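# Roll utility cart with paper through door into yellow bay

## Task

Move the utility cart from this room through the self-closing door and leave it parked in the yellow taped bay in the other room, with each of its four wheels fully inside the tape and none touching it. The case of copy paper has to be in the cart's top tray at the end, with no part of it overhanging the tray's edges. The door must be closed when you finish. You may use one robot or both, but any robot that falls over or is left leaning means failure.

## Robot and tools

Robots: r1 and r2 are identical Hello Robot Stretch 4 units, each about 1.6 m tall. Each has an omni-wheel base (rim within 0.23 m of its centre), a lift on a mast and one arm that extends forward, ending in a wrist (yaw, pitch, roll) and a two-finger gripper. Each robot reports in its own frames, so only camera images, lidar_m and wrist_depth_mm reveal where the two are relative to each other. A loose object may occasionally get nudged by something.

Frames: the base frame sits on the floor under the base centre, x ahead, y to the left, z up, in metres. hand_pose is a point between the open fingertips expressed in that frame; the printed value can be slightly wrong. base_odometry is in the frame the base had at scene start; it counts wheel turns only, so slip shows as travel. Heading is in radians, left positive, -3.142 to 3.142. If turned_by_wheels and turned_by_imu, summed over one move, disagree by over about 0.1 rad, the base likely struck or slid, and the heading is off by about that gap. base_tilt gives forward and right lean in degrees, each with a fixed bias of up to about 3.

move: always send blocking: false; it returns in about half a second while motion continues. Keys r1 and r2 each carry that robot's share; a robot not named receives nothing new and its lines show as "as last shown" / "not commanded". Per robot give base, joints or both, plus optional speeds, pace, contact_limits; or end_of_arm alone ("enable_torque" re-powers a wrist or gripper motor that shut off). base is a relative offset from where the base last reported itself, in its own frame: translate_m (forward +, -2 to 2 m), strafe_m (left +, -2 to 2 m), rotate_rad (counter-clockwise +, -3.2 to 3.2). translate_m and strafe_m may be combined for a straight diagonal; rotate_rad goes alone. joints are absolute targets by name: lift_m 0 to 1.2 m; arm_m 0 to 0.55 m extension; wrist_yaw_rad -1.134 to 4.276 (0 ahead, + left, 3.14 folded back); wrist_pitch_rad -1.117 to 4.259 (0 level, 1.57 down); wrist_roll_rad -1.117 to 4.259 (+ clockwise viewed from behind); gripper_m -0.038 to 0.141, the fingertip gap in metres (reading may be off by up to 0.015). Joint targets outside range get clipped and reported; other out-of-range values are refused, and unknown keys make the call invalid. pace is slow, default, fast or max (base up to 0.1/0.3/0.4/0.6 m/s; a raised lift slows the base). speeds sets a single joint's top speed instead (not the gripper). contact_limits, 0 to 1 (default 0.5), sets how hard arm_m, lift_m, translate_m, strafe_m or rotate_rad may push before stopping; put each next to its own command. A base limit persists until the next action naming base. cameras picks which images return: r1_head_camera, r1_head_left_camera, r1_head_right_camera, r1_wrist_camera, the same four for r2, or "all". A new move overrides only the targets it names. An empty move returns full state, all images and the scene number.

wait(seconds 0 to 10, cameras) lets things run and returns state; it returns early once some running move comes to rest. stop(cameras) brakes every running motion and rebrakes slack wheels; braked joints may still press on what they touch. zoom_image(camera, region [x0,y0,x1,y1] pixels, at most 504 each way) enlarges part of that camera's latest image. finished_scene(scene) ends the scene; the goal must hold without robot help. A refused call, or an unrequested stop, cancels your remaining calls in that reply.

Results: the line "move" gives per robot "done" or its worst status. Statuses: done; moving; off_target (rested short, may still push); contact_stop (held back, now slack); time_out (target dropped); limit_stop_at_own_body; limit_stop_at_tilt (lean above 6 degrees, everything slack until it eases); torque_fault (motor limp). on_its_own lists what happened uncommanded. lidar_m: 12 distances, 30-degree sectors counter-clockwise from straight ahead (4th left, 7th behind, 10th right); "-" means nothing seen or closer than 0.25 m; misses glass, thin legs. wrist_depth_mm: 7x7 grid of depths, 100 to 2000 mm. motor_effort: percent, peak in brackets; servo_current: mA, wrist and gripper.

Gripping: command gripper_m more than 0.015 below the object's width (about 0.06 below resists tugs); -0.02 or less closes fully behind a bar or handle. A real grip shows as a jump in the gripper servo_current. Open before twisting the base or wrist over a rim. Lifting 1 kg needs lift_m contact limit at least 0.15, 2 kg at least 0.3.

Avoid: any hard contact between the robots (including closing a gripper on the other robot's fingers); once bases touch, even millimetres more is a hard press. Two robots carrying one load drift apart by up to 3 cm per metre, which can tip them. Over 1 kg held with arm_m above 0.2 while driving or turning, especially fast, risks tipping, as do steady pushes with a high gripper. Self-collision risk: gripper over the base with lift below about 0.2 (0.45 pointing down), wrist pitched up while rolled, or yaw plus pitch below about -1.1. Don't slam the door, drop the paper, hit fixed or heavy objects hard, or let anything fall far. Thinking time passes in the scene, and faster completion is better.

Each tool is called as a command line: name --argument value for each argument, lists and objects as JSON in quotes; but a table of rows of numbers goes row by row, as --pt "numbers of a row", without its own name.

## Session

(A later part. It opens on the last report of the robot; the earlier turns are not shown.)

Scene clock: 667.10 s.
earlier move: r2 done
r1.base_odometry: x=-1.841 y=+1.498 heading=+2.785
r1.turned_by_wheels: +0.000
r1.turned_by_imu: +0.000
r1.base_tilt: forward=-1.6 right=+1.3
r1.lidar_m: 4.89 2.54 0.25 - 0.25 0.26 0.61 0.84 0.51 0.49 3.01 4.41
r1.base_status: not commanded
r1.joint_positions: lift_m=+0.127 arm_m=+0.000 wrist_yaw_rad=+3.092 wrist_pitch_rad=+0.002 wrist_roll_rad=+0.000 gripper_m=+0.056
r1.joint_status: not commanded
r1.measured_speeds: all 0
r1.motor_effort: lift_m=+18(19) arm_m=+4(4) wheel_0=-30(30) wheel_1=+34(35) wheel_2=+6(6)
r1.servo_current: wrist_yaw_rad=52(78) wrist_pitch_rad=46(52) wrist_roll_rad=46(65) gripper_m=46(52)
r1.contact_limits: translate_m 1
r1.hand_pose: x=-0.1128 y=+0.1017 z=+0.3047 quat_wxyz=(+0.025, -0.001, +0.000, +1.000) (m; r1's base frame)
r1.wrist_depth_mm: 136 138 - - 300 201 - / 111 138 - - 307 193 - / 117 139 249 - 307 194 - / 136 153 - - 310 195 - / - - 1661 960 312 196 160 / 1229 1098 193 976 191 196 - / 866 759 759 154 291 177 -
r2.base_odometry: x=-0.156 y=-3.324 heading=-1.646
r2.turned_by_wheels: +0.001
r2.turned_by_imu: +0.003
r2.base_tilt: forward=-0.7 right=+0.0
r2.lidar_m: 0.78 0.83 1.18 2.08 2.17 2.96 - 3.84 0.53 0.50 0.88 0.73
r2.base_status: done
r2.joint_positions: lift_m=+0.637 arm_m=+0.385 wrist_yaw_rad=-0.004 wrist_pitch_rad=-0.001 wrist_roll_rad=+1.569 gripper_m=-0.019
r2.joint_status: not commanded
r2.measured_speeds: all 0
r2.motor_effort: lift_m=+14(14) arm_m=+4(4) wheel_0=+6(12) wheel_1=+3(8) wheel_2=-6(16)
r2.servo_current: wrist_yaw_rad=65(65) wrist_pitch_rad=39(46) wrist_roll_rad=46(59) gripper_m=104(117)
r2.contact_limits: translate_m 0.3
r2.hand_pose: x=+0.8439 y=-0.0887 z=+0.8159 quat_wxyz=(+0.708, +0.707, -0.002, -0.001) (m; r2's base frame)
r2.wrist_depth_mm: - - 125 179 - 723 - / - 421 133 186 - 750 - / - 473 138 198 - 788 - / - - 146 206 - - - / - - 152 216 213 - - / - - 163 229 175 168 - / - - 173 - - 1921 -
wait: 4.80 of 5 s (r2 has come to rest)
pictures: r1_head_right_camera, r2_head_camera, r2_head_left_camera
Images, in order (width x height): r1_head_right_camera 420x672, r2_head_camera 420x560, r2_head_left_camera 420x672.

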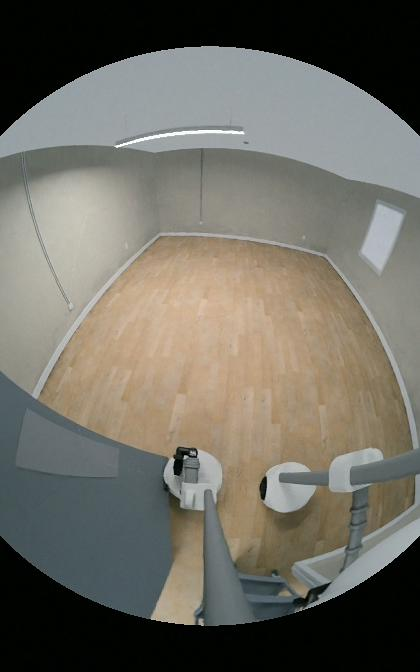

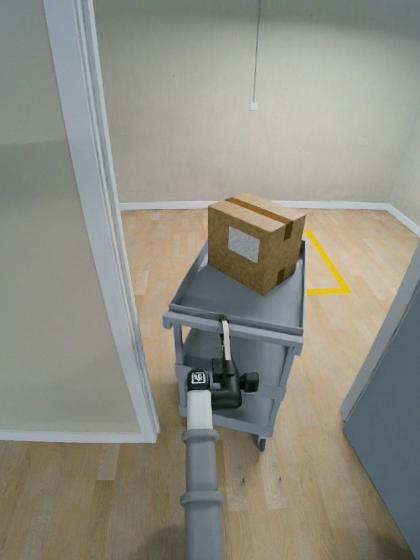

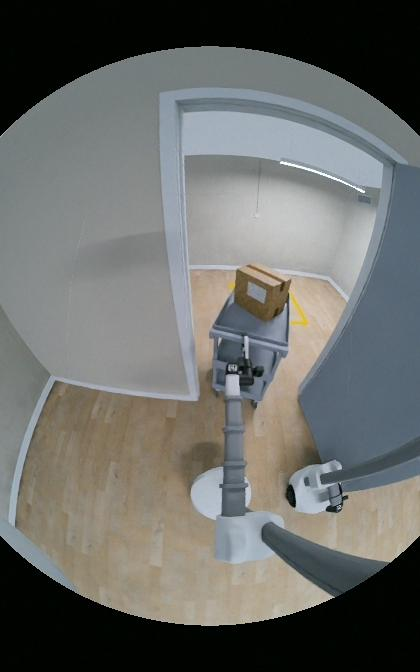

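move --blocking false --r2 '{"base":{"translate_m":0.3},"pace":"slow","contact_limits":{"translate_m":0.3}}'

wait --seconds 4

move --blocking false --r2 '{"base":{"translate_m":0.35,"strafe_m":-0.12},"pace":"slow","contact_limits":{"translate_m":0.3}}'

wait --seconds 5 --cameras '["r2_head_camera","r2_head_left_camera","r2_head_right_camera"]'

Scene clock: 676.10 s.
move: r2 moving
r1: as last shown
r1.lidar_m: 4.89 2.56 0.25 - 0.25 0.27 0.59 0.86 0.51 0.49 3.01 4.40
r1.motor_effort: lift_m=+18(19) arm_m=+4(4) wheel_0=-30(30) wheel_1=+34(34) wheel_2=+6(6)
r1.servo_current: wrist_yaw_rad=39(59) wrist_pitch_rad=39(46) wrist_roll_rad=52(52) gripper_m=39(46)
r1.contact_limits: translate_m 1
r1.wrist_depth_mm: 136 138 - - 301 200 - / 111 138 - - 306 192 - / 117 139 248 - 306 195 - / 136 152 - - 312 195 - / 138 - 1921 960 312 196 160 / 1118 1205 193 976 191 196 - / 866 750 759 154 291 176 -
r2.base_odometry: x=-0.157 y=-3.337 heading=-1.645
r2.turned_by_wheels: +0.000
r2.turned_by_imu: +0.001
r2.base_tilt: forward=-0.7 right=+0.0
r2.lidar_m: 0.76 0.83 1.17 2.08 2.17 2.95 - 3.79 0.56 0.50 0.87 0.77
r2.base_status: translate_m moving
r2.joint_positions: lift_m=+0.637 arm_m=+0.385 wrist_yaw_rad=-0.004 wrist_pitch_rad=-0.001 wrist_roll_rad=+1.569 gripper_m=-0.019
r2.joint_status: not commanded
r2.measured_speeds: translate_m=+0.048 strafe_m=-0.001 rotate_rad=+0.000 lift_m=+0.000 arm_m=+0.000 wrist_yaw_rad=+0.000 wrist_pitch_rad=+0.000 wrist_roll_rad=+0.000
r2.motor_effort: lift_m=+14(14) arm_m=+4(4) wheel_0=+11(11) wheel_1=+8(8) wheel_2=-12(12)
r2.servo_current: wrist_yaw_rad=39(59) wrist_pitch_rad=46(46) wrist_roll_rad=52(59) gripper_m=104(111)
r2.contact_limits: translate_m 0.3
r2.hand_pose: x=+0.8439 y=-0.0887 z=+0.8159 quat_wxyz=(+0.708, +0.707, -0.002, -0.001) (m; r2's base frame)
r2.wrist_depth_mm: - - 125 178 - 723 - / - 421 138 186 - 750 - / - 459 137 197 - 788 - / - - 146 206 - - - / - - 151 216 213 - - / - 176 162 230 176 167 - / - - 172 - - 1863 -
pictures: none

Scene clock: 679.87 s.
earlier move: r2 done
r1.base_odometry: x=-1.841 y=+1.498 heading=+2.785
r1.turned_by_wheels: +0.000
r1.turned_by_imu: +0.000
r1.base_tilt: forward=-1.6 right=+1.3
r1.lidar_m: 4.89 2.55 0.25 - 0.25 0.25 0.59 0.71 0.56 2.80 2.99 4.39
r1.base_status: not commanded
r1.joint_positions: lift_m=+0.127 arm_m=+0.000 wrist_yaw_rad=+3.092 wrist_pitch_rad=+0.002 wrist_roll_rad=+0.000 gripper_m=+0.056
r1.joint_status: not commanded
r1.measured_speeds: all 0
r1.motor_effort: lift_m=+18(19) arm_m=+4(4) wheel_0=-30(31) wheel_1=+34(34) wheel_2=+6(6)
r1.servo_current: wrist_yaw_rad=52(72) wrist_pitch_rad=33(52) wrist_roll_rad=46(65) gripper_m=46(52)
r1.contact_limits: translate_m 1
r1.hand_pose: x=-0.1128 y=+0.1017 z=+0.3047 quat_wxyz=(+0.025, -0.001, +0.000, +1.000) (m; r1's base frame)
r1.wrist_depth_mm: 136 138 - - 301 202 - / 111 138 1661 - 304 192 - / 117 139 248 525 307 194 - / 136 153 - 535 309 195 - / 1756 1397 1756 931 314 196 159 / 1182 1205 194 976 191 196 - / 854 768 759 153 291 177 -
r2.base_odometry: x=-0.179 y=-3.623 heading=-1.647
r2.turned_by_wheels: -0.001
r2.turned_by_imu: -0.003
r2.base_tilt: forward=-0.7 right=+0.0
r2.lidar_m: 0.76 0.56 0.75 2.02 2.16 2.95 - 3.85 0.58 0.65 0.81 0.75
r2.base_status: done
r2.joint_positions: lift_m=+0.637 arm_m=+0.385 wrist_yaw_rad=-0.006 wrist_pitch_rad=-0.001 wrist_roll_rad=+1.569 gripper_m=-0.019
r2.joint_status: not commanded
r2.measured_speeds: all 0
r2.motor_effort: lift_m=+14(14) arm_m=+3(4) wheel_0=-2(11) wheel_1=+1(8) wheel_2=-12(15)
r2.servo_current: wrist_yaw_rad=52(65) wrist_pitch_rad=39(46) wrist_roll_rad=52(65) gripper_m=117(117)
r2.contact_limits: translate_m 0.3
r2.hand_pose: x=+0.8437 y=-0.0892 z=+0.8159 quat_wxyz=(+0.708, +0.707, -0.003, -0.002) (m; r2's base frame)
r2.wrist_depth_mm: - 413 134 167 170 707 - / - 413 121 178 182 741 - / - 504 130 191 - 809 - / - - 140 202 - - - / - - 148 219 217 1983 - / - 176 166 236 175 167 466 / - - 179 - - 1863 -
wait: 3.77 of 4 s (r2 has come to rest)
pictures: none

Scene clock: 680.37 s.
move: r2 moving
r1: as last shown
r1.lidar_m: 4.89 2.56 0.25 - 0.25 0.25 0.60 0.69 0.60 2.77 2.99 4.40
r1.motor_effort: lift_m=+18(19) arm_m=+4(4) wheel_0=-30(30) wheel_1=+34(34) wheel_2=+6(6)
r1.servo_current: wrist_yaw_rad=46(65) wrist_pitch_rad=39(52) wrist_roll_rad=52(72) gripper_m=39(46)
r1.contact_limits: translate_m 1
r1.wrist_depth_mm: 136 138 - - 301 201 - / 111 138 1661 517 306 193 - / 117 139 247 525 307 195 - / 136 153 - 535 312 195 - / 1708 1205 1708 960 312 195 160 / 1229 1205 193 960 191 196 - / 854 759 759 153 291 177 -
r2.base_odometry: x=-0.184 y=-3.635 heading=-1.647
r2.turned_by_wheels: +0.000
r2.turned_by_imu: +0.000
r2.base_tilt: forward=-0.7 right=+0.1
r2.lidar_m: 0.74 0.55 0.73 1.98 2.16 2.93 - 3.81 0.58 0.67 0.82 0.74
r2.base_status: translate_m moving; strafe_m moving
r2.joint_positions: lift_m=+0.637 arm_m=+0.385 wrist_yaw_rad=-0.006 wrist_pitch_rad=-0.001 wrist_roll_rad=+1.569 gripper_m=-0.019
r2.joint_status: not commanded
r2.measured_speeds: translate_m=+0.048 strafe_m=-0.017 rotate_rad=+0.002 lift_m=+0.000 arm_m=+0.000 wrist_yaw_rad=+0.000 wrist_pitch_rad=+0.000 wrist_roll_rad=+0.000
r2.motor_effort: lift_m=+14(14) arm_m=+4(4) wheel_0=+3(6) wheel_1=+5(5) wheel_2=-15(15)
r2.servo_current: wrist_yaw_rad=52(59) wrist_pitch_rad=39(46) wrist_roll_rad=46(52) gripper_m=111(117)
r2.contact_limits: translate_m 0.3
r2.hand_pose: x=+0.8437 y=-0.0892 z=+0.8159 quat_wxyz=(+0.708, +0.707, -0.003, -0.002) (m; r2's base frame)
r2.wrist_depth_mm: - 404 161 165 169 707 - / - 407 120 176 179 741 - / - 504 128 189 - 798 - / - - 140 201 - - - / - - 147 216 217 1921 - / - 176 163 237 176 168 459 / - - 179 - - 1921 -
pictures: none

Scene clock: 684.80 s.
earlier move: r2 done
r1.base_odometry: x=-1.841 y=+1.498 heading=+2.785
r1.turned_by_wheels: +0.000
r1.turned_by_imu: +0.000
r1.base_tilt: forward=-1.6 right=+1.3
r1.lidar_m: 4.88 2.56 0.25 - 0.25 0.25 0.61 0.70 0.79 2.79 3.00 4.40
r1.base_status: not commanded
r1.joint_positions: lift_m=+0.127 arm_m=+0.000 wrist_yaw_rad=+3.092 wrist_pitch_rad=+0.002 wrist_roll_rad=+0.000 gripper_m=+0.056
r1.joint_status: not commanded
r1.measured_speeds: all 0
r1.motor_effort: lift_m=+19(19) arm_m=+4(4) wheel_0=-30(30) wheel_1=+34(34) wheel_2=+6(6)
r1.servo_current: wrist_yaw_rad=52(78) wrist_pitch_rad=46(52) wrist_roll_rad=46(72) gripper_m=39(52)
r1.contact_limits: translate_m 1
r1.hand_pose: x=-0.1128 y=+0.1017 z=+0.3047 quat_wxyz=(+0.025, -0.001, +0.000, +1.000) (m; r1's base frame)
r1.wrist_depth_mm: 136 138 - 512 301 200 - / 111 138 1863 517 304 191 - / 117 139 248 530 307 195 - / 136 153 - 931 310 195 - / 750 - - 544 314 195 160 / 732 1118 194 991 191 196 - / 750 750 759 153 293 177 -
r2.base_odometry: x=-0.325 y=-3.963 heading=-1.646
r2.turned_by_wheels: +0.001
r2.turned_by_imu: +0.003
r2.base_tilt: forward=-0.7 right=+0.0
r2.lidar_m: 0.73 3.18 0.37 0.75 2.27 3.10 - 0.69 0.71 0.65 0.66 0.73
r2.base_status: done
r2.joint_positions: lift_m=+0.637 arm_m=+0.385 wrist_yaw_rad=-0.003 wrist_pitch_rad=-0.001 wrist_roll_rad=+1.569 gripper_m=-0.019
r2.joint_status: not commanded
r2.measured_speeds: all 0
r2.motor_effort: lift_m=+14(14) arm_m=+4(4) wheel_0=+7(15) wheel_1=+5(8) wheel_2=-6(15)
r2.servo_current: wrist_yaw_rad=46(65) wrist_pitch_rad=39(46) wrist_roll_rad=39(59) gripper_m=111(117)
r2.contact_limits: translate_m 0.3
r2.hand_pose: x=+0.8440 y=-0.0883 z=+0.8159 quat_wxyz=(+0.708, +0.707, -0.002, -0.001) (m; r2's base frame)
r2.wrist_depth_mm: - 387 111 162 - 707 - / - 407 116 173 - 741 - / - 488 125 185 190 - - / - - 137 198 - - - / - - 144 216 - 1921 - / - - 160 235 175 166 459 / - - 177 - - 1756 -
wait: 4.43 of 5 s (r2 has come to rest)
pictures: r2_head_camera, r2_head_left_camera, r2_head_right_camera
Images, in order (width x height): r2_head_camera 420x560, r2_head_left_camera 420x672, r2_head_right_camera 420x672.

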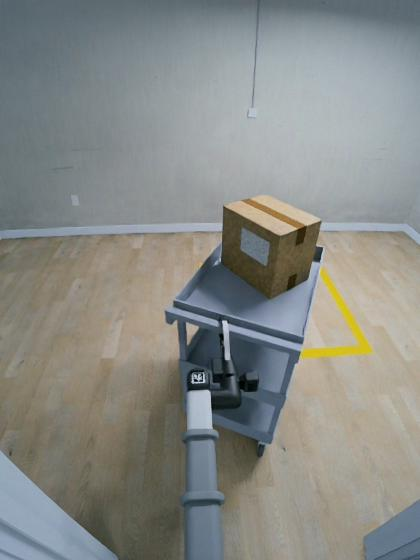

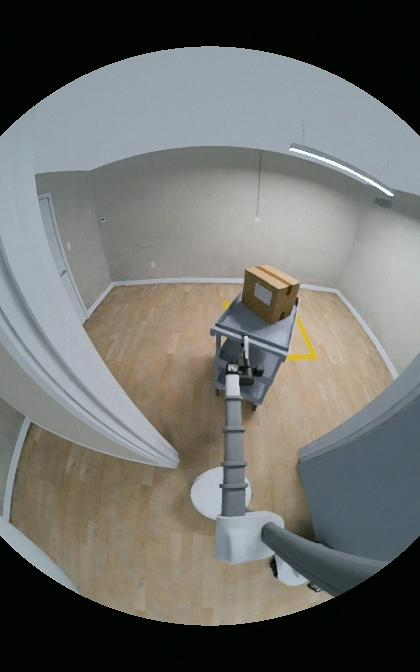

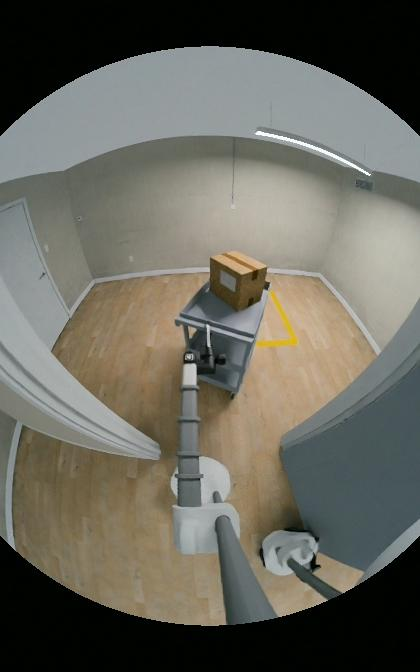

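move --blocking false --r2 '{"base":{"translate_m":0.42,"strafe_m":-0.15},"pace":"slow","contact_limits":{"translate_m":0.3}}'

wait --seconds 5.5 --cameras '["r2_head_camera","r2_head_right_camera"]'

Scene clock: 697.17 s.
move: r2 moving
r1: as last shown
r1.lidar_m: 4.90 2.52 0.25 - 0.25 0.25 0.59 0.68 0.83 2.80 3.00 4.41
r1.servo_current: wrist_yaw_rad=39(52) wrist_pitch_rad=46(46) wrist_roll_rad=52(72) gripper_m=39(46)
r1.contact_limits: translate_m 1
r1.wrist_depth_mm: 136 138 - 1921 300 201 - / 111 138 1863 517 306 193 - / 117 139 248 525 306 194 - / 136 153 - 904 312 194 - / 741 - 1808 946 310 196 160 / 741 1098 194 976 191 197 - / 759 759 768 154 291 177 -
r2.base_odometry: x=-0.330 y=-3.975 heading=-1.645
r2.turned_by_wheels: +0.001
r2.turned_by_imu: +0.001
r2.base_tilt: forward=-0.7 right=+0.1
r2.lidar_m: 0.75 3.16 0.37 0.72 2.32 3.17 - 0.71 0.72 0.62 0.65 0.74
r2.base_status: translate_m moving; strafe_m moving
r2.joint_positions: lift_m=+0.637 arm_m=+0.385 wrist_yaw_rad=-0.003 wrist_pitch_rad=-0.001 wrist_roll_rad=+1.569 gripper_m=-0.019
r2.joint_status: not commanded
r2.measured_speeds: translate_m=+0.048 strafe_m=-0.017 rotate_rad=-0.002 lift_m=+0.000 arm_m=+0.000 wrist_yaw_rad=+0.000 wrist_pitch_rad=+0.000 wrist_roll_rad=+0.000
r2.motor_effort: lift_m=+14(14) arm_m=+4(4) wheel_0=+13(16) wheel_1=+6(8) wheel_2=-9(10)
r2.servo_current: wrist_yaw_rad=59(59) wrist_pitch_rad=52(52) wrist_roll_rad=46(59) gripper_m=104(117)
r2.contact_limits: translate_m 0.3
r2.hand_pose: x=+0.8440 y=-0.0883 z=+0.8159 quat_wxyz=(+0.708, +0.707, -0.002, -0.001) (m; r2's base frame)
r2.wrist_depth_mm: - 387 117 162 - 715 - / - 404 117 172 - 750 - / - 488 125 185 189 - - / - - 135 198 - - - / - - 144 215 - 1863 - / - - 160 236 175 166 462 / - - - - - 1756 -
pictures: none

Scene clock: 702.33 s.
earlier move: r2 done
r1.base_odometry: x=-1.841 y=+1.498 heading=+2.785
r1.turned_by_wheels: +0.000
r1.turned_by_imu: +0.000
r1.base_tilt: forward=-1.6 right=+1.3
r1.lidar_m: 4.89 2.55 0.25 - 0.25 0.27 0.63 1.01 1.44 2.80 3.02 4.40
r1.base_status: not commanded
r1.joint_positions: lift_m=+0.127 arm_m=+0.000 wrist_yaw_rad=+3.092 wrist_pitch_rad=+0.002 wrist_roll_rad=+0.000 gripper_m=+0.056
r1.joint_status: not commanded
r1.measured_speeds: all 0
r1.motor_effort: lift_m=+18(19) arm_m=+4(4) wheel_0=-29(31) wheel_1=+34(35) wheel_2=+6(6)
r1.servo_current: wrist_yaw_rad=72(72) wrist_pitch_rad=46(52) wrist_roll_rad=46(72) gripper_m=39(46)
r1.contact_limits: translate_m 1
r1.hand_pose: x=-0.1128 y=+0.1017 z=+0.3047 quat_wxyz=(+0.025, -0.001, +0.000, +1.000) (m; r1's base frame)
r1.wrist_depth_mm: 136 138 - - 301 201 - / 111 138 - 891 306 193 - / 117 139 249 917 306 194 - / 136 153 - 931 314 195 - / 1756 1042 - 946 314 195 160 / 1205 1060 193 976 190 196 - / 854 759 759 153 291 177 -
r2.base_odometry: x=-0.506 y=-4.370 heading=-1.645
r2.turned_by_wheels: +0.000
r2.turned_by_imu: +0.003
r2.base_tilt: forward=-0.7 right=+0.0
r2.lidar_m: 0.72 2.82 2.45 0.51 0.49 3.34 1.04 0.76 0.53 0.51 2.49 0.72
r2.base_status: done
r2.joint_positions: lift_m=+0.637 arm_m=+0.385 wrist_yaw_rad=-0.002 wrist_pitch_rad=-0.001 wrist_roll_rad=+1.569 gripper_m=-0.019
r2.joint_status: not commanded
r2.measured_speeds: all 0
r2.motor_effort: lift_m=+14(14) arm_m=+4(4) wheel_0=+8(16) wheel_1=+5(8) wheel_2=-5(10)
r2.servo_current: wrist_yaw_rad=33(59) wrist_pitch_rad=33(52) wrist_roll_rad=46(59) gripper_m=111(117)
r2.contact_limits: translate_m 0.3
r2.hand_pose: x=+0.8441 y=-0.0880 z=+0.8159 quat_wxyz=(+0.708, +0.707, -0.001, +0.000) (m; r2's base frame)
r2.wrist_depth_mm: - 392 115 162 - 699 - / - 404 117 174 - 732 - / - 484 126 185 190 - - / - - 137 198 - - - / - - 144 216 - 1921 - / - - 160 233 175 166 462 / - - 176 - - 1756 -
wait: 5.17 of 5.5 s (r2 has come to rest)
pictures: r2_head_camera, r2_head_right_camera
Images, in order (width x height): r2_head_camera 420x560, r2_head_right_camera 420x672.

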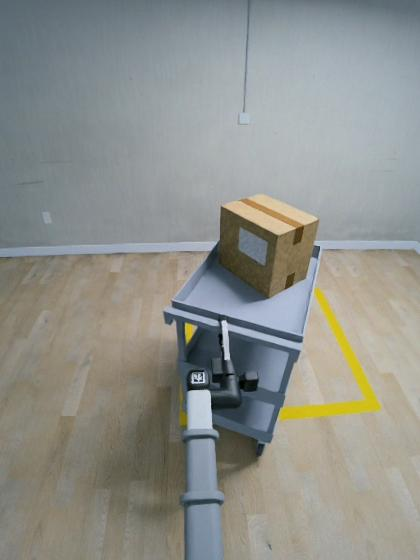

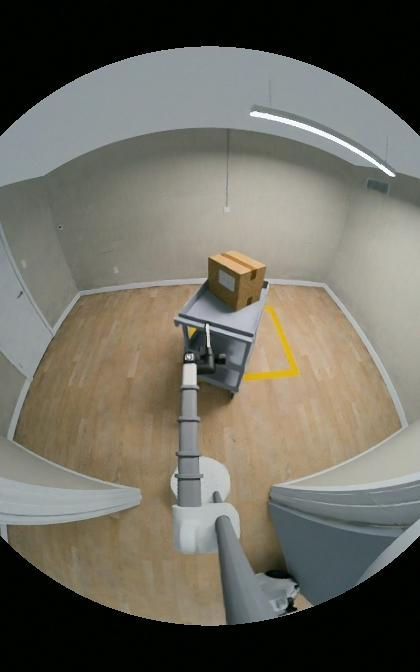

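move --blocking false --r2 '{"base":{"translate_m":0.4,"strafe_m":-0.18},"pace":"slow","contact_limits":{"translate_m":0.3}}'

wait --seconds 5.5 --cameras '["r2_head_camera","r2_head_right_camera"]'

Scene clock: 709.83 s.
move: r2 moving
r1: as last shown
r1.lidar_m: 4.88 2.54 0.25 - 0.25 0.25 0.60 1.00 1.43 2.79 3.02 4.39
r1.motor_effort: lift_m=+18(19) arm_m=+4(4) wheel_0=-30(30) wheel_1=+34(34) wheel_2=+6(6)
r1.servo_current: wrist_yaw_rad=39(72) wrist_pitch_rad=33(46) wrist_roll_rad=46(59) gripper_m=46(46)
r1.contact_limits: translate_m 1
r1.wrist_depth_mm: 136 138 - - 301 200 - / 111 138 - 878 306 193 - / 117 139 249 891 309 194 - / 136 153 - 917 312 195 - / 1756 1098 1921 976 312 195 160 / 1229 1078 193 976 191 196 - / 866 759 759 153 291 177 -
r2.base_odometry: x=-0.512 y=-4.382 heading=-1.645
r2.turned_by_wheels: +0.001
r2.turned_by_imu: +0.001
r2.base_tilt: forward=-0.7 right=+0.0
r2.lidar_m: 0.73 2.80 2.44 0.52 0.48 3.36 1.07 0.78 0.52 0.51 2.47 0.74
r2.base_status: translate_m moving; strafe_m moving
r2.joint_positions: lift_m=+0.637 arm_m=+0.385 wrist_yaw_rad=-0.002 wrist_pitch_rad=-0.001 wrist_roll_rad=+1.569 gripper_m=-0.019
r2.joint_status: not commanded
r2.measured_speeds: translate_m=+0.048 strafe_m=-0.022 rotate_rad=-0.001 lift_m=+0.000 arm_m=+0.000 wrist_yaw_rad=+0.000 wrist_pitch_rad=+0.000 wrist_roll_rad=+0.000
r2.motor_effort: lift_m=+14(14) arm_m=+4(4) wheel_0=+12(14) wheel_1=+6(8) wheel_2=-9(10)
r2.servo_current: wrist_yaw_rad=46(52) wrist_pitch_rad=46(46) wrist_roll_rad=46(52) gripper_m=104(117)
r2.contact_limits: translate_m 0.3
r2.hand_pose: x=+0.8441 y=-0.0880 z=+0.8159 quat_wxyz=(+0.708, +0.707, -0.001, +0.000) (m; r2's base frame)
r2.wrist_depth_mm: - 392 117 162 - 707 - / - 394 117 173 - 732 - / - 488 126 186 190 - - / - - 135 198 - - - / - - 144 214 - 1983 - / - - 159 234 175 166 462 / - - - - - 1756 -
pictures: none

Scene clock: 714.90 s.
earlier move: r2 done
r1.base_odometry: x=-1.841 y=+1.498 heading=+2.785
r1.turned_by_wheels: +0.000
r1.turned_by_imu: +0.000
r1.base_tilt: forward=-1.6 right=+1.3
r1.lidar_m: 4.89 2.54 0.25 - 0.25 0.25 0.60 1.30 1.41 2.79 3.00 4.37
r1.base_status: not commanded
r1.joint_positions: lift_m=+0.127 arm_m=+0.000 wrist_yaw_rad=+3.092 wrist_pitch_rad=+0.002 wrist_roll_rad=+0.000 gripper_m=+0.056
r1.joint_status: not commanded
r1.measured_speeds: all 0
r1.motor_effort: lift_m=+18(19) arm_m=+4(4) wheel_0=-30(30) wheel_1=+34(35) wheel_2=+6(6)
r1.servo_current: wrist_yaw_rad=39(72) wrist_pitch_rad=46(52) wrist_roll_rad=39(72) gripper_m=39(52)
r1.contact_limits: translate_m 1
r1.hand_pose: x=-0.1128 y=+0.1017 z=+0.3047 quat_wxyz=(+0.025, -0.001, +0.000, +1.000) (m; r1's base frame)
r1.wrist_depth_mm: 136 138 - - 301 200 - / 111 138 1537 - 306 193 - / 117 139 249 904 306 194 - / 136 153 1499 917 310 195 - / - - 1499 960 312 196 160 / 1205 1205 193 991 191 196 - / 866 778 759 153 291 177 -
r2.base_odometry: x=-0.714 y=-4.756 heading=-1.644
r2.turned_by_wheels: +0.000
r2.turned_by_imu: +0.005
r2.base_tilt: forward=-0.7 right=+0.1
r2.lidar_m: 0.74 2.42 2.62 1.99 0.82 3.88 1.33 0.60 0.69 2.01 2.29 0.75
r2.base_status: done
r2.joint_positions: lift_m=+0.637 arm_m=+0.385 wrist_yaw_rad=+0.001 wrist_pitch_rad=-0.001 wrist_roll_rad=+1.569 gripper_m=-0.019
r2.joint_status: not commanded
r2.measured_speeds: all 0
r2.motor_effort: lift_m=+14(14) arm_m=+4(4) wheel_0=+9(17) wheel_1=+6(9) wheel_2=-2(10)
r2.servo_current: wrist_yaw_rad=39(59) wrist_pitch_rad=46(52) wrist_roll_rad=46(65) gripper_m=111(117)
r2.contact_limits: translate_m 0.3
r2.hand_pose: x=+0.8444 y=-0.0871 z=+0.8160 quat_wxyz=(+0.708, +0.707, +0.000, +0.001) (m; r2's base frame)
r2.wrist_depth_mm: - 424 135 167 - - - / - 407 122 178 - 741 - / - 455 130 189 - - - / - 544 138 200 - - - / - - 146 215 - 1618 - / - 167 159 232 175 166 466 / - - 145 - - 1661 -
wait: 5.07 of 5.5 s (r2 has come to rest)
pictures: r2_head_camera, r2_head_right_camera
Images, in order (width x height): r2_head_camera 420x560, r2_head_right_camera 420x672.

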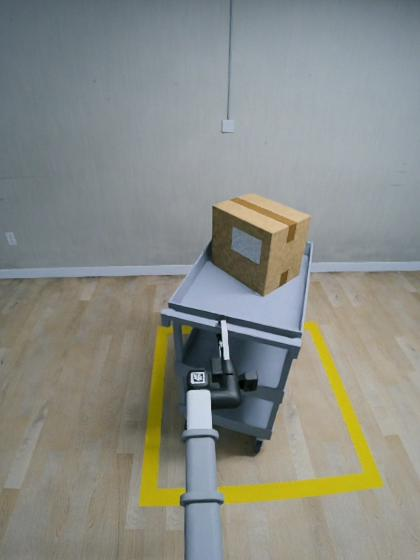

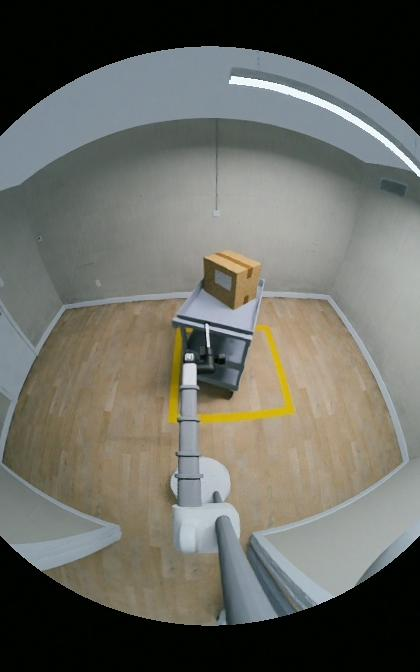

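move --blocking false --r2 '{"base":{"translate_m":0.1,"strafe_m":-0.03},"pace":"slow","contact_limits":{"translate_m":0.3}}'

wait --seconds 2.5

move --blocking false --r2 '{"joints":{"gripper_m":0.13}}'

wait --seconds 1.8

move --blocking false --r2 '{"joints":{"arm_m":0.15},"pace":"slow"}'

wait --seconds 3 --cameras '["r2_head_camera","r2_head_left_camera","r2_head_right_camera","r1_head_right_camera","r1_head_left_camera"]'

zoom_image --camera "r2_head_camera" --region '[100, 180, 420, 560]'

Scene clock: 727.97 s.
move: r2 moving
r1: as last shown
r1.lidar_m: 4.87 2.54 0.25 - 0.25 0.26 0.60 1.31 1.40 2.79 3.01 4.40
r1.servo_current: wrist_yaw_rad=46(59) wrist_pitch_rad=39(52) wrist_roll_rad=65(65) gripper_m=39(46)
r1.contact_limits: translate_m 1
r1.wrist_depth_mm: 136 138 - - 300 201 - / 111 138 1537 517 306 192 - / 117 139 249 878 307 194 - / 136 152 1499 917 310 195 - / - - 1464 960 314 196 160 / 1205 1229 194 976 190 196 - / 866 759 768 153 290 177 -
r2.base_odometry: x=-0.719 y=-4.768 heading=-1.644
r2.turned_by_wheels: +0.001
r2.turned_by_imu: +0.001
r2.base_tilt: forward=-0.7 right=+0.1
r2.lidar_m: 0.75 2.40 2.61 2.00 0.84 3.94 1.36 0.61 0.74 2.02 2.32 0.74
r2.base_status: translate_m moving; strafe_m moving
r2.joint_positions: lift_m=+0.637 arm_m=+0.385 wrist_yaw_rad=+0.001 wrist_pitch_rad=-0.001 wrist_roll_rad=+1.569 gripper_m=-0.019
r2.joint_status: not commanded
r2.measured_speeds: translate_m=+0.049 strafe_m=-0.014 rotate_rad=+0.000 lift_m=+0.000 arm_m=+0.000 wrist_yaw_rad=+0.000 wrist_pitch_rad=+0.000 wrist_roll_rad=+0.000
r2.motor_effort: lift_m=+14(14) arm_m=+4(4) wheel_0=+10(15) wheel_1=+8(8) wheel_2=-8(9)
r2.servo_current: wrist_yaw_rad=46(52) wrist_pitch_rad=33(46) wrist_roll_rad=52(59) gripper_m=104(111)
r2.contact_limits: translate_m 0.3
r2.hand_pose: x=+0.8444 y=-0.0871 z=+0.8160 quat_wxyz=(+0.708, +0.707, +0.000, +0.001) (m; r2's base frame)
r2.wrist_depth_mm: - 433 137 167 - - - / - 407 123 178 - 732 - / - 452 130 189 - - - / - 525 140 200 - - - / - - 146 215 - 559 - / - 167 159 230 175 167 462 / - - 143 - - 1618 -
pictures: none

Scene clock: 729.73 s.
earlier move: r2 done
r1.base_odometry: x=-1.841 y=+1.498 heading=+2.785
r1.turned_by_wheels: +0.000
r1.turned_by_imu: +0.000
r1.base_tilt: forward=-1.6 right=+1.3
r1.lidar_m: 4.87 2.54 0.25 - 0.25 0.26 0.60 1.31 1.43 2.79 3.00 4.38
r1.base_status: not commanded
r1.joint_positions: lift_m=+0.127 arm_m=+0.000 wrist_yaw_rad=+3.092 wrist_pitch_rad=+0.002 wrist_roll_rad=+0.000 gripper_m=+0.056
r1.joint_status: not commanded
r1.measured_speeds: all 0
r1.motor_effort: lift_m=+18(19) arm_m=+4(4) wheel_0=-30(30) wheel_1=+34(35) wheel_2=+6(6)
r1.servo_current: wrist_yaw_rad=59(65) wrist_pitch_rad=46(52) wrist_roll_rad=33(65) gripper_m=46(52)
r1.contact_limits: translate_m 1
r1.hand_pose: x=-0.1128 y=+0.1017 z=+0.3047 quat_wxyz=(+0.025, -0.001, +0.000, +1.000) (m; r1's base frame)
r1.wrist_depth_mm: 136 138 - - 300 200 - / 111 138 1618 521 306 193 - / 117 139 249 - 307 193 - / 136 152 1576 917 309 195 - / - - 1537 960 315 196 160 / 1205 1205 194 960 191 196 - / 866 759 759 153 290 177 -
r2.base_odometry: x=-0.752 y=-4.853 heading=-1.645
r2.turned_by_wheels: -0.001
r2.turned_by_imu: -0.001
r2.base_tilt: forward=-0.7 right=+0.0
r2.lidar_m: 0.77 2.27 2.65 2.34 0.93 0.97 1.42 0.66 0.87 2.18 2.28 0.73
r2.base_status: done
r2.joint_positions: lift_m=+0.637 arm_m=+0.385 wrist_yaw_rad=+0.001 wrist_pitch_rad=-0.001 wrist_roll_rad=+1.569 gripper_m=-0.019
r2.joint_status: not commanded
r2.measured_speeds: all 0
r2.motor_effort: lift_m=+14(14) arm_m=+4(4) wheel_0=+4(15) wheel_1=+3(8) wheel_2=-8(11)
r2.servo_current: wrist_yaw_rad=46(59) wrist_pitch_rad=39(46) wrist_roll_rad=52(59) gripper_m=111(117)
r2.contact_limits: translate_m 0.3
r2.hand_pose: x=+0.8444 y=-0.0871 z=+0.8160 quat_wxyz=(+0.708, +0.707, +0.000, +0.001) (m; r2's base frame)
r2.wrist_depth_mm: - 433 138 171 - - - / - 407 126 180 - 723 - / - 449 132 193 - - - / - 544 141 202 - - - / - - 147 216 - - - / - 167 160 231 176 167 469 / - - 145 - - 1576 -
wait: 1.77 of 2.5 s (r2 has come to rest)
pictures: none

Scene clock: 730.23 s.
move: r2 moving
r1: as last shown
r1.lidar_m: 4.88 2.55 0.25 - 0.25 0.27 0.58 1.30 1.43 2.79 3.02 4.36
r1.motor_effort: lift_m=+18(19) arm_m=+4(4) wheel_0=-30(30) wheel_1=+34(34) wheel_2=+6(6)
r1.servo_current: wrist_yaw_rad=46(65) wrist_pitch_rad=46(46) wrist_roll_rad=39(59) gripper_m=39(46)
r1.contact_limits: translate_m 1
r1.wrist_depth_mm: 137 138 - - 300 200 - / 111 138 1576 521 304 193 - / 117 139 249 - 307 194 - / 136 152 1537 917 310 195 - / - - 1576 960 312 195 160 / 1205 1182 193 960 191 195 - / 854 750 759 153 291 176 -
r2.base_odometry: x=-0.752 y=-4.853 heading=-1.645
r2.turned_by_wheels: +0.000
r2.turned_by_imu: +0.000
r2.base_tilt: forward=-0.7 right=+0.0
r2.lidar_m: 0.77 2.31 2.66 2.36 0.93 1.01 1.42 0.67 0.87 2.19 2.29 0.73
r2.base_status: not commanded
r2.joint_positions: lift_m=+0.637 arm_m=+0.385 wrist_yaw_rad=+0.001 wrist_pitch_rad=-0.001 wrist_roll_rad=+1.569 gripper_m=+0.005
r2.joint_status: gripper_m moving
r2.measured_speeds: translate_m=+0.000 strafe_m=+0.000 rotate_rad=+0.000 lift_m=+0.000 arm_m=+0.000 wrist_yaw_rad=-0.005 wrist_pitch_rad=+0.000 wrist_roll_rad=+0.000
r2.motor_effort: lift_m=+14(14) arm_m=+4(4) wheel_0=+3(3) wheel_1=+3(3) wheel_2=-8(8)
r2.servo_current: wrist_yaw_rad=46(52) wrist_pitch_rad=46(46) wrist_roll_rad=39(46) gripper_m=72(98)
r2.contact_limits: translate_m 0.3
r2.hand_pose: x=+0.8443 y=-0.0872 z=+0.8160 quat_wxyz=(+0.708, +0.707, +0.000, +0.001) (m; r2's base frame)
r2.wrist_depth_mm: - 442 123 174 - - - / - 413 130 184 - 723 - / - 455 136 197 - - - / - 564 145 206 - - - / - - 151 219 - - - / - 167 167 235 178 169 469 / - - 136 - - 1576 1255
pictures: none

Scene clock: 732.03 s.
earlier move: r2 done
r1.base_odometry: x=-1.841 y=+1.498 heading=+2.785
r1.turned_by_wheels: +0.000
r1.turned_by_imu: +0.000
r1.base_tilt: forward=-1.6 right=+1.3
r1.lidar_m: 4.90 2.53 0.25 - 0.25 0.25 0.60 1.26 1.42 2.80 3.02 4.40
r1.base_status: not commanded
r1.joint_positions: lift_m=+0.127 arm_m=+0.000 wrist_yaw_rad=+3.092 wrist_pitch_rad=+0.002 wrist_roll_rad=+0.000 gripper_m=+0.056
r1.joint_status: not commanded
r1.measured_speeds: all 0
r1.motor_effort: lift_m=+18(19) arm_m=+4(4) wheel_0=-30(30) wheel_1=+34(35) wheel_2=+6(6)
r1.servo_current: wrist_yaw_rad=59(72) wrist_pitch_rad=33(46) wrist_roll_rad=52(72) gripper_m=46(46)
r1.contact_limits: translate_m 1
r1.hand_pose: x=-0.1128 y=+0.1017 z=+0.3047 quat_wxyz=(+0.025, -0.001, +0.000, +1.000) (m; r1's base frame)
r1.wrist_depth_mm: 136 138 - - 300 200 - / 111 138 1618 517 307 192 - / 117 139 249 - 306 194 - / 136 152 1618 904 310 195 - / - - 1576 960 312 196 160 / 1229 1205 194 976 191 196 - / 854 750 768 154 291 177 -
r2.base_odometry: x=-0.752 y=-4.853 heading=-1.645
r2.turned_by_wheels: +0.000
r2.turned_by_imu: +0.000
r2.base_tilt: forward=-0.7 right=+0.1
r2.lidar_m: 0.80 2.32 2.67 2.33 0.90 1.01 1.43 0.67 0.87 2.16 2.28 0.78
r2.base_status: not commanded
r2.joint_positions: lift_m=+0.637 arm_m=+0.385 wrist_yaw_rad=-0.001 wrist_pitch_rad=-0.003 wrist_roll_rad=+1.569 gripper_m=+0.130
r2.joint_status: all done
r2.measured_speeds: all 0
r2.motor_effort: lift_m=+14(14) arm_m=+4(4) wheel_0=+1(3) wheel_1=+2(3) wheel_2=-7(8)
r2.servo_current: wrist_yaw_rad=39(59) wrist_pitch_rad=39(46) wrist_roll_rad=52(59) gripper_m=52(124)
r2.contact_limits: translate_m 0.3
r2.hand_pose: x=+0.8442 y=-0.0877 z=+0.8163 quat_wxyz=(+0.708, +0.707, -0.001, +0.001) (m; r2's base frame)
r2.wrist_depth_mm: - 462 148 195 - - - / - 430 152 206 - - - / - 473 160 216 - - - / - 564 168 230 - - - / - - 182 247 - - - / - 186 185 259 189 504 459 / - - 198 - - 1618 421
wait: 1.80 s; at rest by 1.77 s
pictures: none

Scene clock: 732.53 s.
move: r2 moving
r1: as last shown
r1.lidar_m: 4.89 2.52 0.25 - 0.25 0.25 0.59 1.26 1.41 2.80 3.00 4.39
r1.motor_effort: lift_m=+18(19) arm_m=+4(4) wheel_0=-29(30) wheel_1=+34(34) wheel_2=+6(6)
r1.servo_current: wrist_yaw_rad=52(65) wrist_pitch_rad=46(52) wrist_roll_rad=59(59) gripper_m=39(46)
r1.contact_limits: translate_m 1
r1.wrist_depth_mm: 136 138 - - 300 201 - / 111 138 1537 517 304 193 - / 117 139 249 - 307 195 - / 136 152 1576 931 310 195 - / - - 1576 946 314 196 160 / 1229 1229 194 991 190 197 - / 854 750 759 153 291 177 -
r2.base_odometry: x=-0.752 y=-4.853 heading=-1.645
r2.turned_by_wheels: +0.000
r2.turned_by_imu: +0.000
r2.base_tilt: forward=-0.6 right=+0.1
r2.lidar_m: 0.79 2.33 2.63 2.31 0.92 1.02 1.43 0.66 0.83 2.19 2.27 0.75
r2.base_status: not commanded
r2.joint_positions: lift_m=+0.637 arm_m=+0.373 wrist_yaw_rad=-0.001 wrist_pitch_rad=-0.001 wrist_roll_rad=+1.569 gripper_m=+0.130
r2.joint_status: arm_m moving
r2.measured_speeds: translate_m=+0.000 strafe_m=+0.000 rotate_rad=+0.000 lift_m=+0.000 arm_m=-0.049 wrist_yaw_rad=+0.000 wrist_pitch_rad=+0.002 wrist_roll_rad=+0.000
r2.motor_effort: lift_m=+14(14) arm_m=-5(11) wheel_0=+1(1) wheel_1=+2(2) wheel_2=-8(8)
r2.servo_current: wrist_yaw_rad=39(46) wrist_pitch_rad=46(52) wrist_roll_rad=52(59) gripper_m=52(52)
r2.contact_limits: translate_m 0.3
r2.hand_pose: x=+0.8317 y=-0.0877 z=+0.8159 quat_wxyz=(+0.708, +0.707, -0.001, +0.000) (m; r2's base frame)
r2.wrist_depth_mm: - 480 161 203 - - - / - 436 160 214 - 778 - / - 504 170 228 - - - / - 580 183 242 - - - / - - 191 258 - - - / - 186 199 268 189 480 459 / - - 212 - - 1618 410
pictures: none

Scene clock: 735.53 s.
earlier move: r2 moving
r1.base_odometry: x=-1.841 y=+1.498 heading=+2.785
r1.turned_by_wheels: +0.000
r1.turned_by_imu: +0.000
r1.base_tilt: forward=-1.6 right=+1.3
r1.lidar_m: 4.89 2.51 0.25 - 0.25 0.25 0.58 1.29 1.44 2.80 2.99 4.39
r1.base_status: not commanded
r1.joint_positions: lift_m=+0.127 arm_m=+0.000 wrist_yaw_rad=+3.092 wrist_pitch_rad=+0.002 wrist_roll_rad=+0.000 gripper_m=+0.056
r1.joint_status: not commanded
r1.measured_speeds: all 0
r1.motor_effort: lift_m=+18(19) arm_m=+4(4) wheel_0=-29(30) wheel_1=+34(35) wheel_2=+6(6)
r1.servo_current: wrist_yaw_rad=52(65) wrist_pitch_rad=39(52) wrist_roll_rad=46(72) gripper_m=46(52)
r1.contact_limits: translate_m 1
r1.hand_pose: x=-0.1128 y=+0.1017 z=+0.3047 quat_wxyz=(+0.025, -0.001, +0.000, +1.000) (m; r1's base frame)
r1.wrist_depth_mm: 136 138 - - 300 200 - / 111 138 1537 517 306 192 - / 117 139 248 530 307 195 - / 136 152 1576 917 310 195 - / - - 1576 946 312 195 160 / 1205 1205 193 976 191 196 - / 866 768 759 153 290 177 -
r2.base_odometry: x=-0.752 y=-4.853 heading=-1.645
r2.turned_by_wheels: +0.000
r2.turned_by_imu: +0.000
r2.base_tilt: forward=-0.7 right=+0.0
r2.lidar_m: 0.80 2.31 2.64 2.35 0.90 1.01 1.42 0.67 0.87 2.19 2.28 0.75
r2.base_status: not commanded
r2.joint_positions: lift_m=+0.637 arm_m=+0.150 wrist_yaw_rad=-0.001 wrist_pitch_rad=-0.001 wrist_roll_rad=+1.569 gripper_m=+0.130
r2.joint_status: arm_m moving
r2.measured_speeds: all 0
r2.motor_effort: lift_m=+14(14) arm_m=-9(12) wheel_0=+1(2) wheel_1=+2(2) wheel_2=-8(8)
r2.servo_current: wrist_yaw_rad=46(65) wrist_pitch_rad=39(52) wrist_roll_rad=52(59) gripper_m=46(59)
r2.contact_limits: translate_m 0.3
r2.hand_pose: x=+0.6094 y=-0.0877 z=+0.8159 quat_wxyz=(+0.708, +0.707, -0.001, +0.000) (m; r2's base frame)
r2.wrist_depth_mm: - - 345 392 399 399 397 / - - 683 413 - - 415 / - - 683 436 - - 445 / - - 809 466 - - 469 / - - - 492 - 500 508 / - 186 189 521 191 530 554 / - - - - - 1661 1118
wait: 3.00 s; no rest
pictures: r1_head_left_camera, r1_head_right_camera, r2_head_camera, r2_head_left_camera, r2_head_right_camera
Images, in order (width x height): r1_head_left_camera 420x672, r1_head_right_camera 420x672, r2_head_camera 420x560, r2_head_left_camera 420x672, r2_head_right_camera 420x672.

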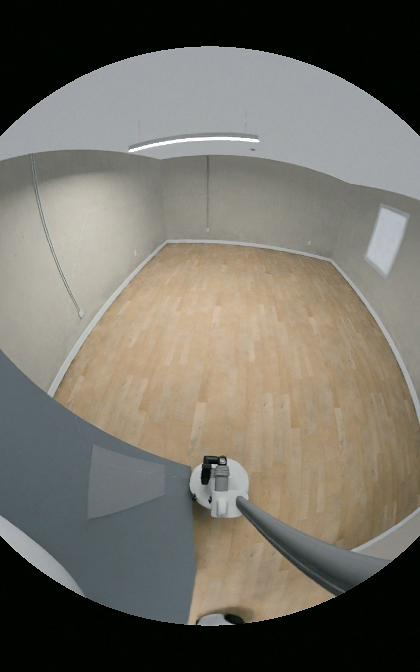

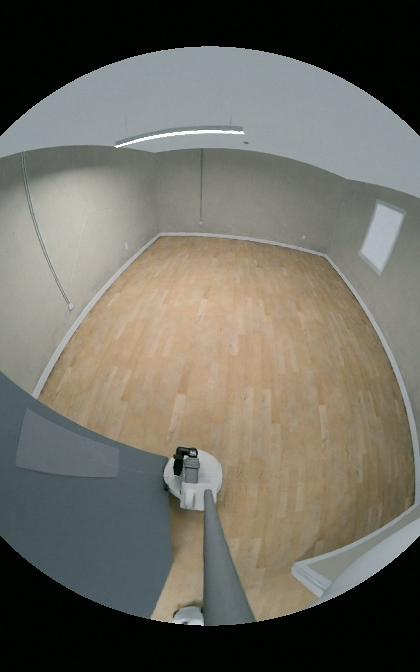

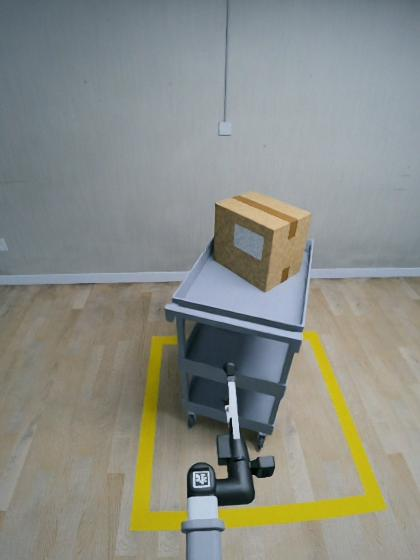

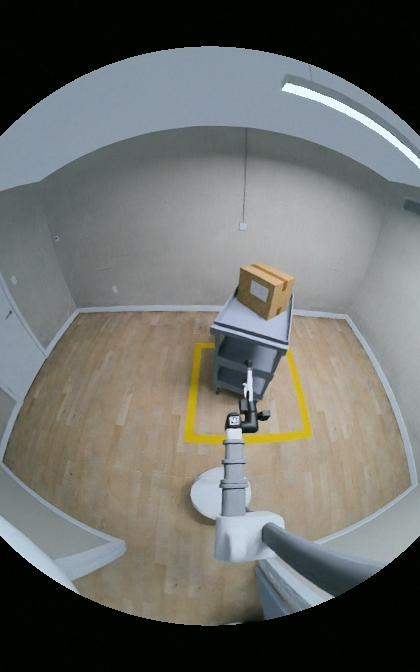

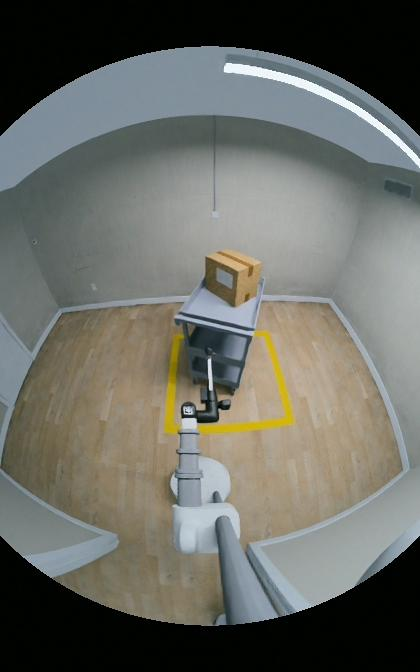

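Scaled by 1.326 from the camera's 420x560 image, which has a finer 1200x1600 frame.

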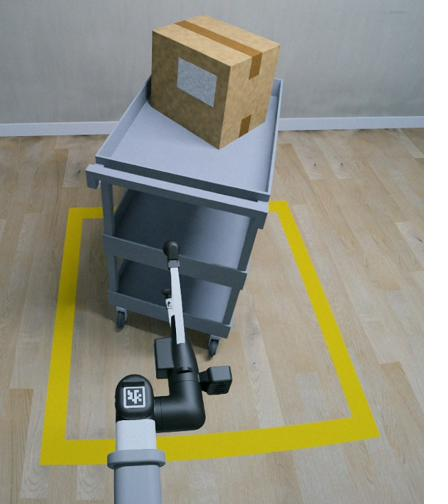

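move --blocking false --r1 '{"base":{"translate_m":0.9,"strafe_m":-0.15},"pace":"fast"}' --r2 '{"base":{"strafe_m":1.0},"joints":{"arm_m":0.0}}'

wait --seconds 3.5

wait --seconds 3.5

move --blocking false --r2 '{"base":{"rotate_rad":-0.85}}'

wait --seconds 2.5 --cameras '["r2_head_camera","r2_head_right_camera","r1_head_right_camera"]'

zoom_image --camera "r2_head_camera" --region '[100, 180, 420, 560]'

Scene clock: 746.93 s.
earlier move: r2 done
move: r1 contact_stop; r2 moving
r1.base_odometry: x=-1.840 y=+1.501 heading=+2.791
r1.turned_by_wheels: +0.006
r1.turned_by_imu: +0.006
r1.base_tilt: forward=-1.6 right=+1.3
r1.lidar_m: 4.89 2.55 0.25 - 0.25 0.26 0.65 1.28 1.44 2.80 2.98 4.44
r1.base_status: translate_m contact_stop; strafe_m contact_stop
r1.joint_positions: lift_m=+0.127 arm_m=+0.000 wrist_yaw_rad=+3.092 wrist_pitch_rad=+0.002 wrist_roll_rad=+0.000 gripper_m=+0.056
r1.joint_status: not commanded
r1.measured_speeds: all 0
r1.on_its_own: the wheels are slack since a contact_stop
r1.motor_effort: lift_m=+19(19) arm_m=+4(4) wheel_0=+0(29) wheel_1=+1(34) wheel_2=+1(3)
r1.servo_current: wrist_yaw_rad=46(59) wrist_pitch_rad=46(46) wrist_roll_rad=39(59) gripper_m=39(46)
r1.hand_pose: x=-0.1128 y=+0.1017 z=+0.3047 quat_wxyz=(+0.025, -0.001, +0.000, +1.000) (m; r1's base frame)
r1.wrist_depth_mm: 136 138 - - 304 201 - / 111 138 1537 - 307 202 - / 117 139 249 - 310 195 - / 136 153 1618 - 315 195 - / - - 1576 1576 317 196 160 / 1205 1205 193 820 191 197 - / 866 750 759 143 296 177 -
r2.base_odometry: x=-0.716 y=-4.856 heading=-1.645
r2.turned_by_wheels: +0.000
r2.turned_by_imu: +0.000
r2.base_tilt: forward=-0.7 right=+0.1
r2.lidar_m: 0.77 2.31 2.60 2.32 0.89 0.92 1.44 0.69 0.86 2.21 2.33 0.78
r2.base_status: strafe_m moving
r2.joint_positions: lift_m=+0.637 arm_m=+0.099 wrist_yaw_rad=-0.001 wrist_pitch_rad=-0.001 wrist_roll_rad=+1.569 gripper_m=+0.130
r2.joint_status: arm_m moving
r2.measured_speeds: translate_m=+0.001 strafe_m=+0.141 rotate_rad=-0.006 lift_m=+0.000 arm_m=-0.195 wrist_yaw_rad=+0.000 wrist_pitch_rad=+0.000 wrist_roll_rad=+0.000
r2.motor_effort: lift_m=+14(14) arm_m=-9(10) wheel_0=-10(14) wheel_1=+9(11) wheel_2=+0(6)
r2.servo_current: wrist_yaw_rad=46(52) wrist_pitch_rad=39(46) wrist_roll_rad=39(59) gripper_m=52(52)
r2.hand_pose: x=+0.5587 y=-0.0877 z=+0.8159 quat_wxyz=(+0.708, +0.707, -0.001, +0.000) (m; r2's base frame)
r2.wrist_depth_mm: - - 798 436 439 436 439 / - - 732 455 - - 462 / - - 759 480 1078 496 492 / - - 866 512 - 525 - / - - - 539 - 554 1078 / - 186 189 512 189 591 1229 / - - - - - 1708 1118
pictures: none

not run: a stop that you did not command came earlier in this reply.

not run: a stop that you did not command came earlier in this reply.

not run: a stop that you did not command came earlier in this reply.

not run: a stop that you did not command came earlier in this reply.

Scaled by 1.326 from the camera's 420x560 image, which has a finer 1200x1600 frame.
This view is cut from an older image: the scene may have changed since it was taken.

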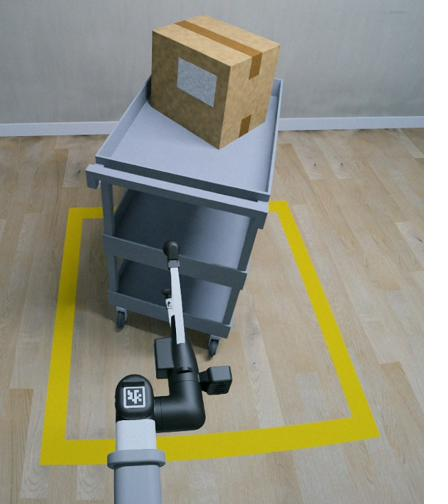

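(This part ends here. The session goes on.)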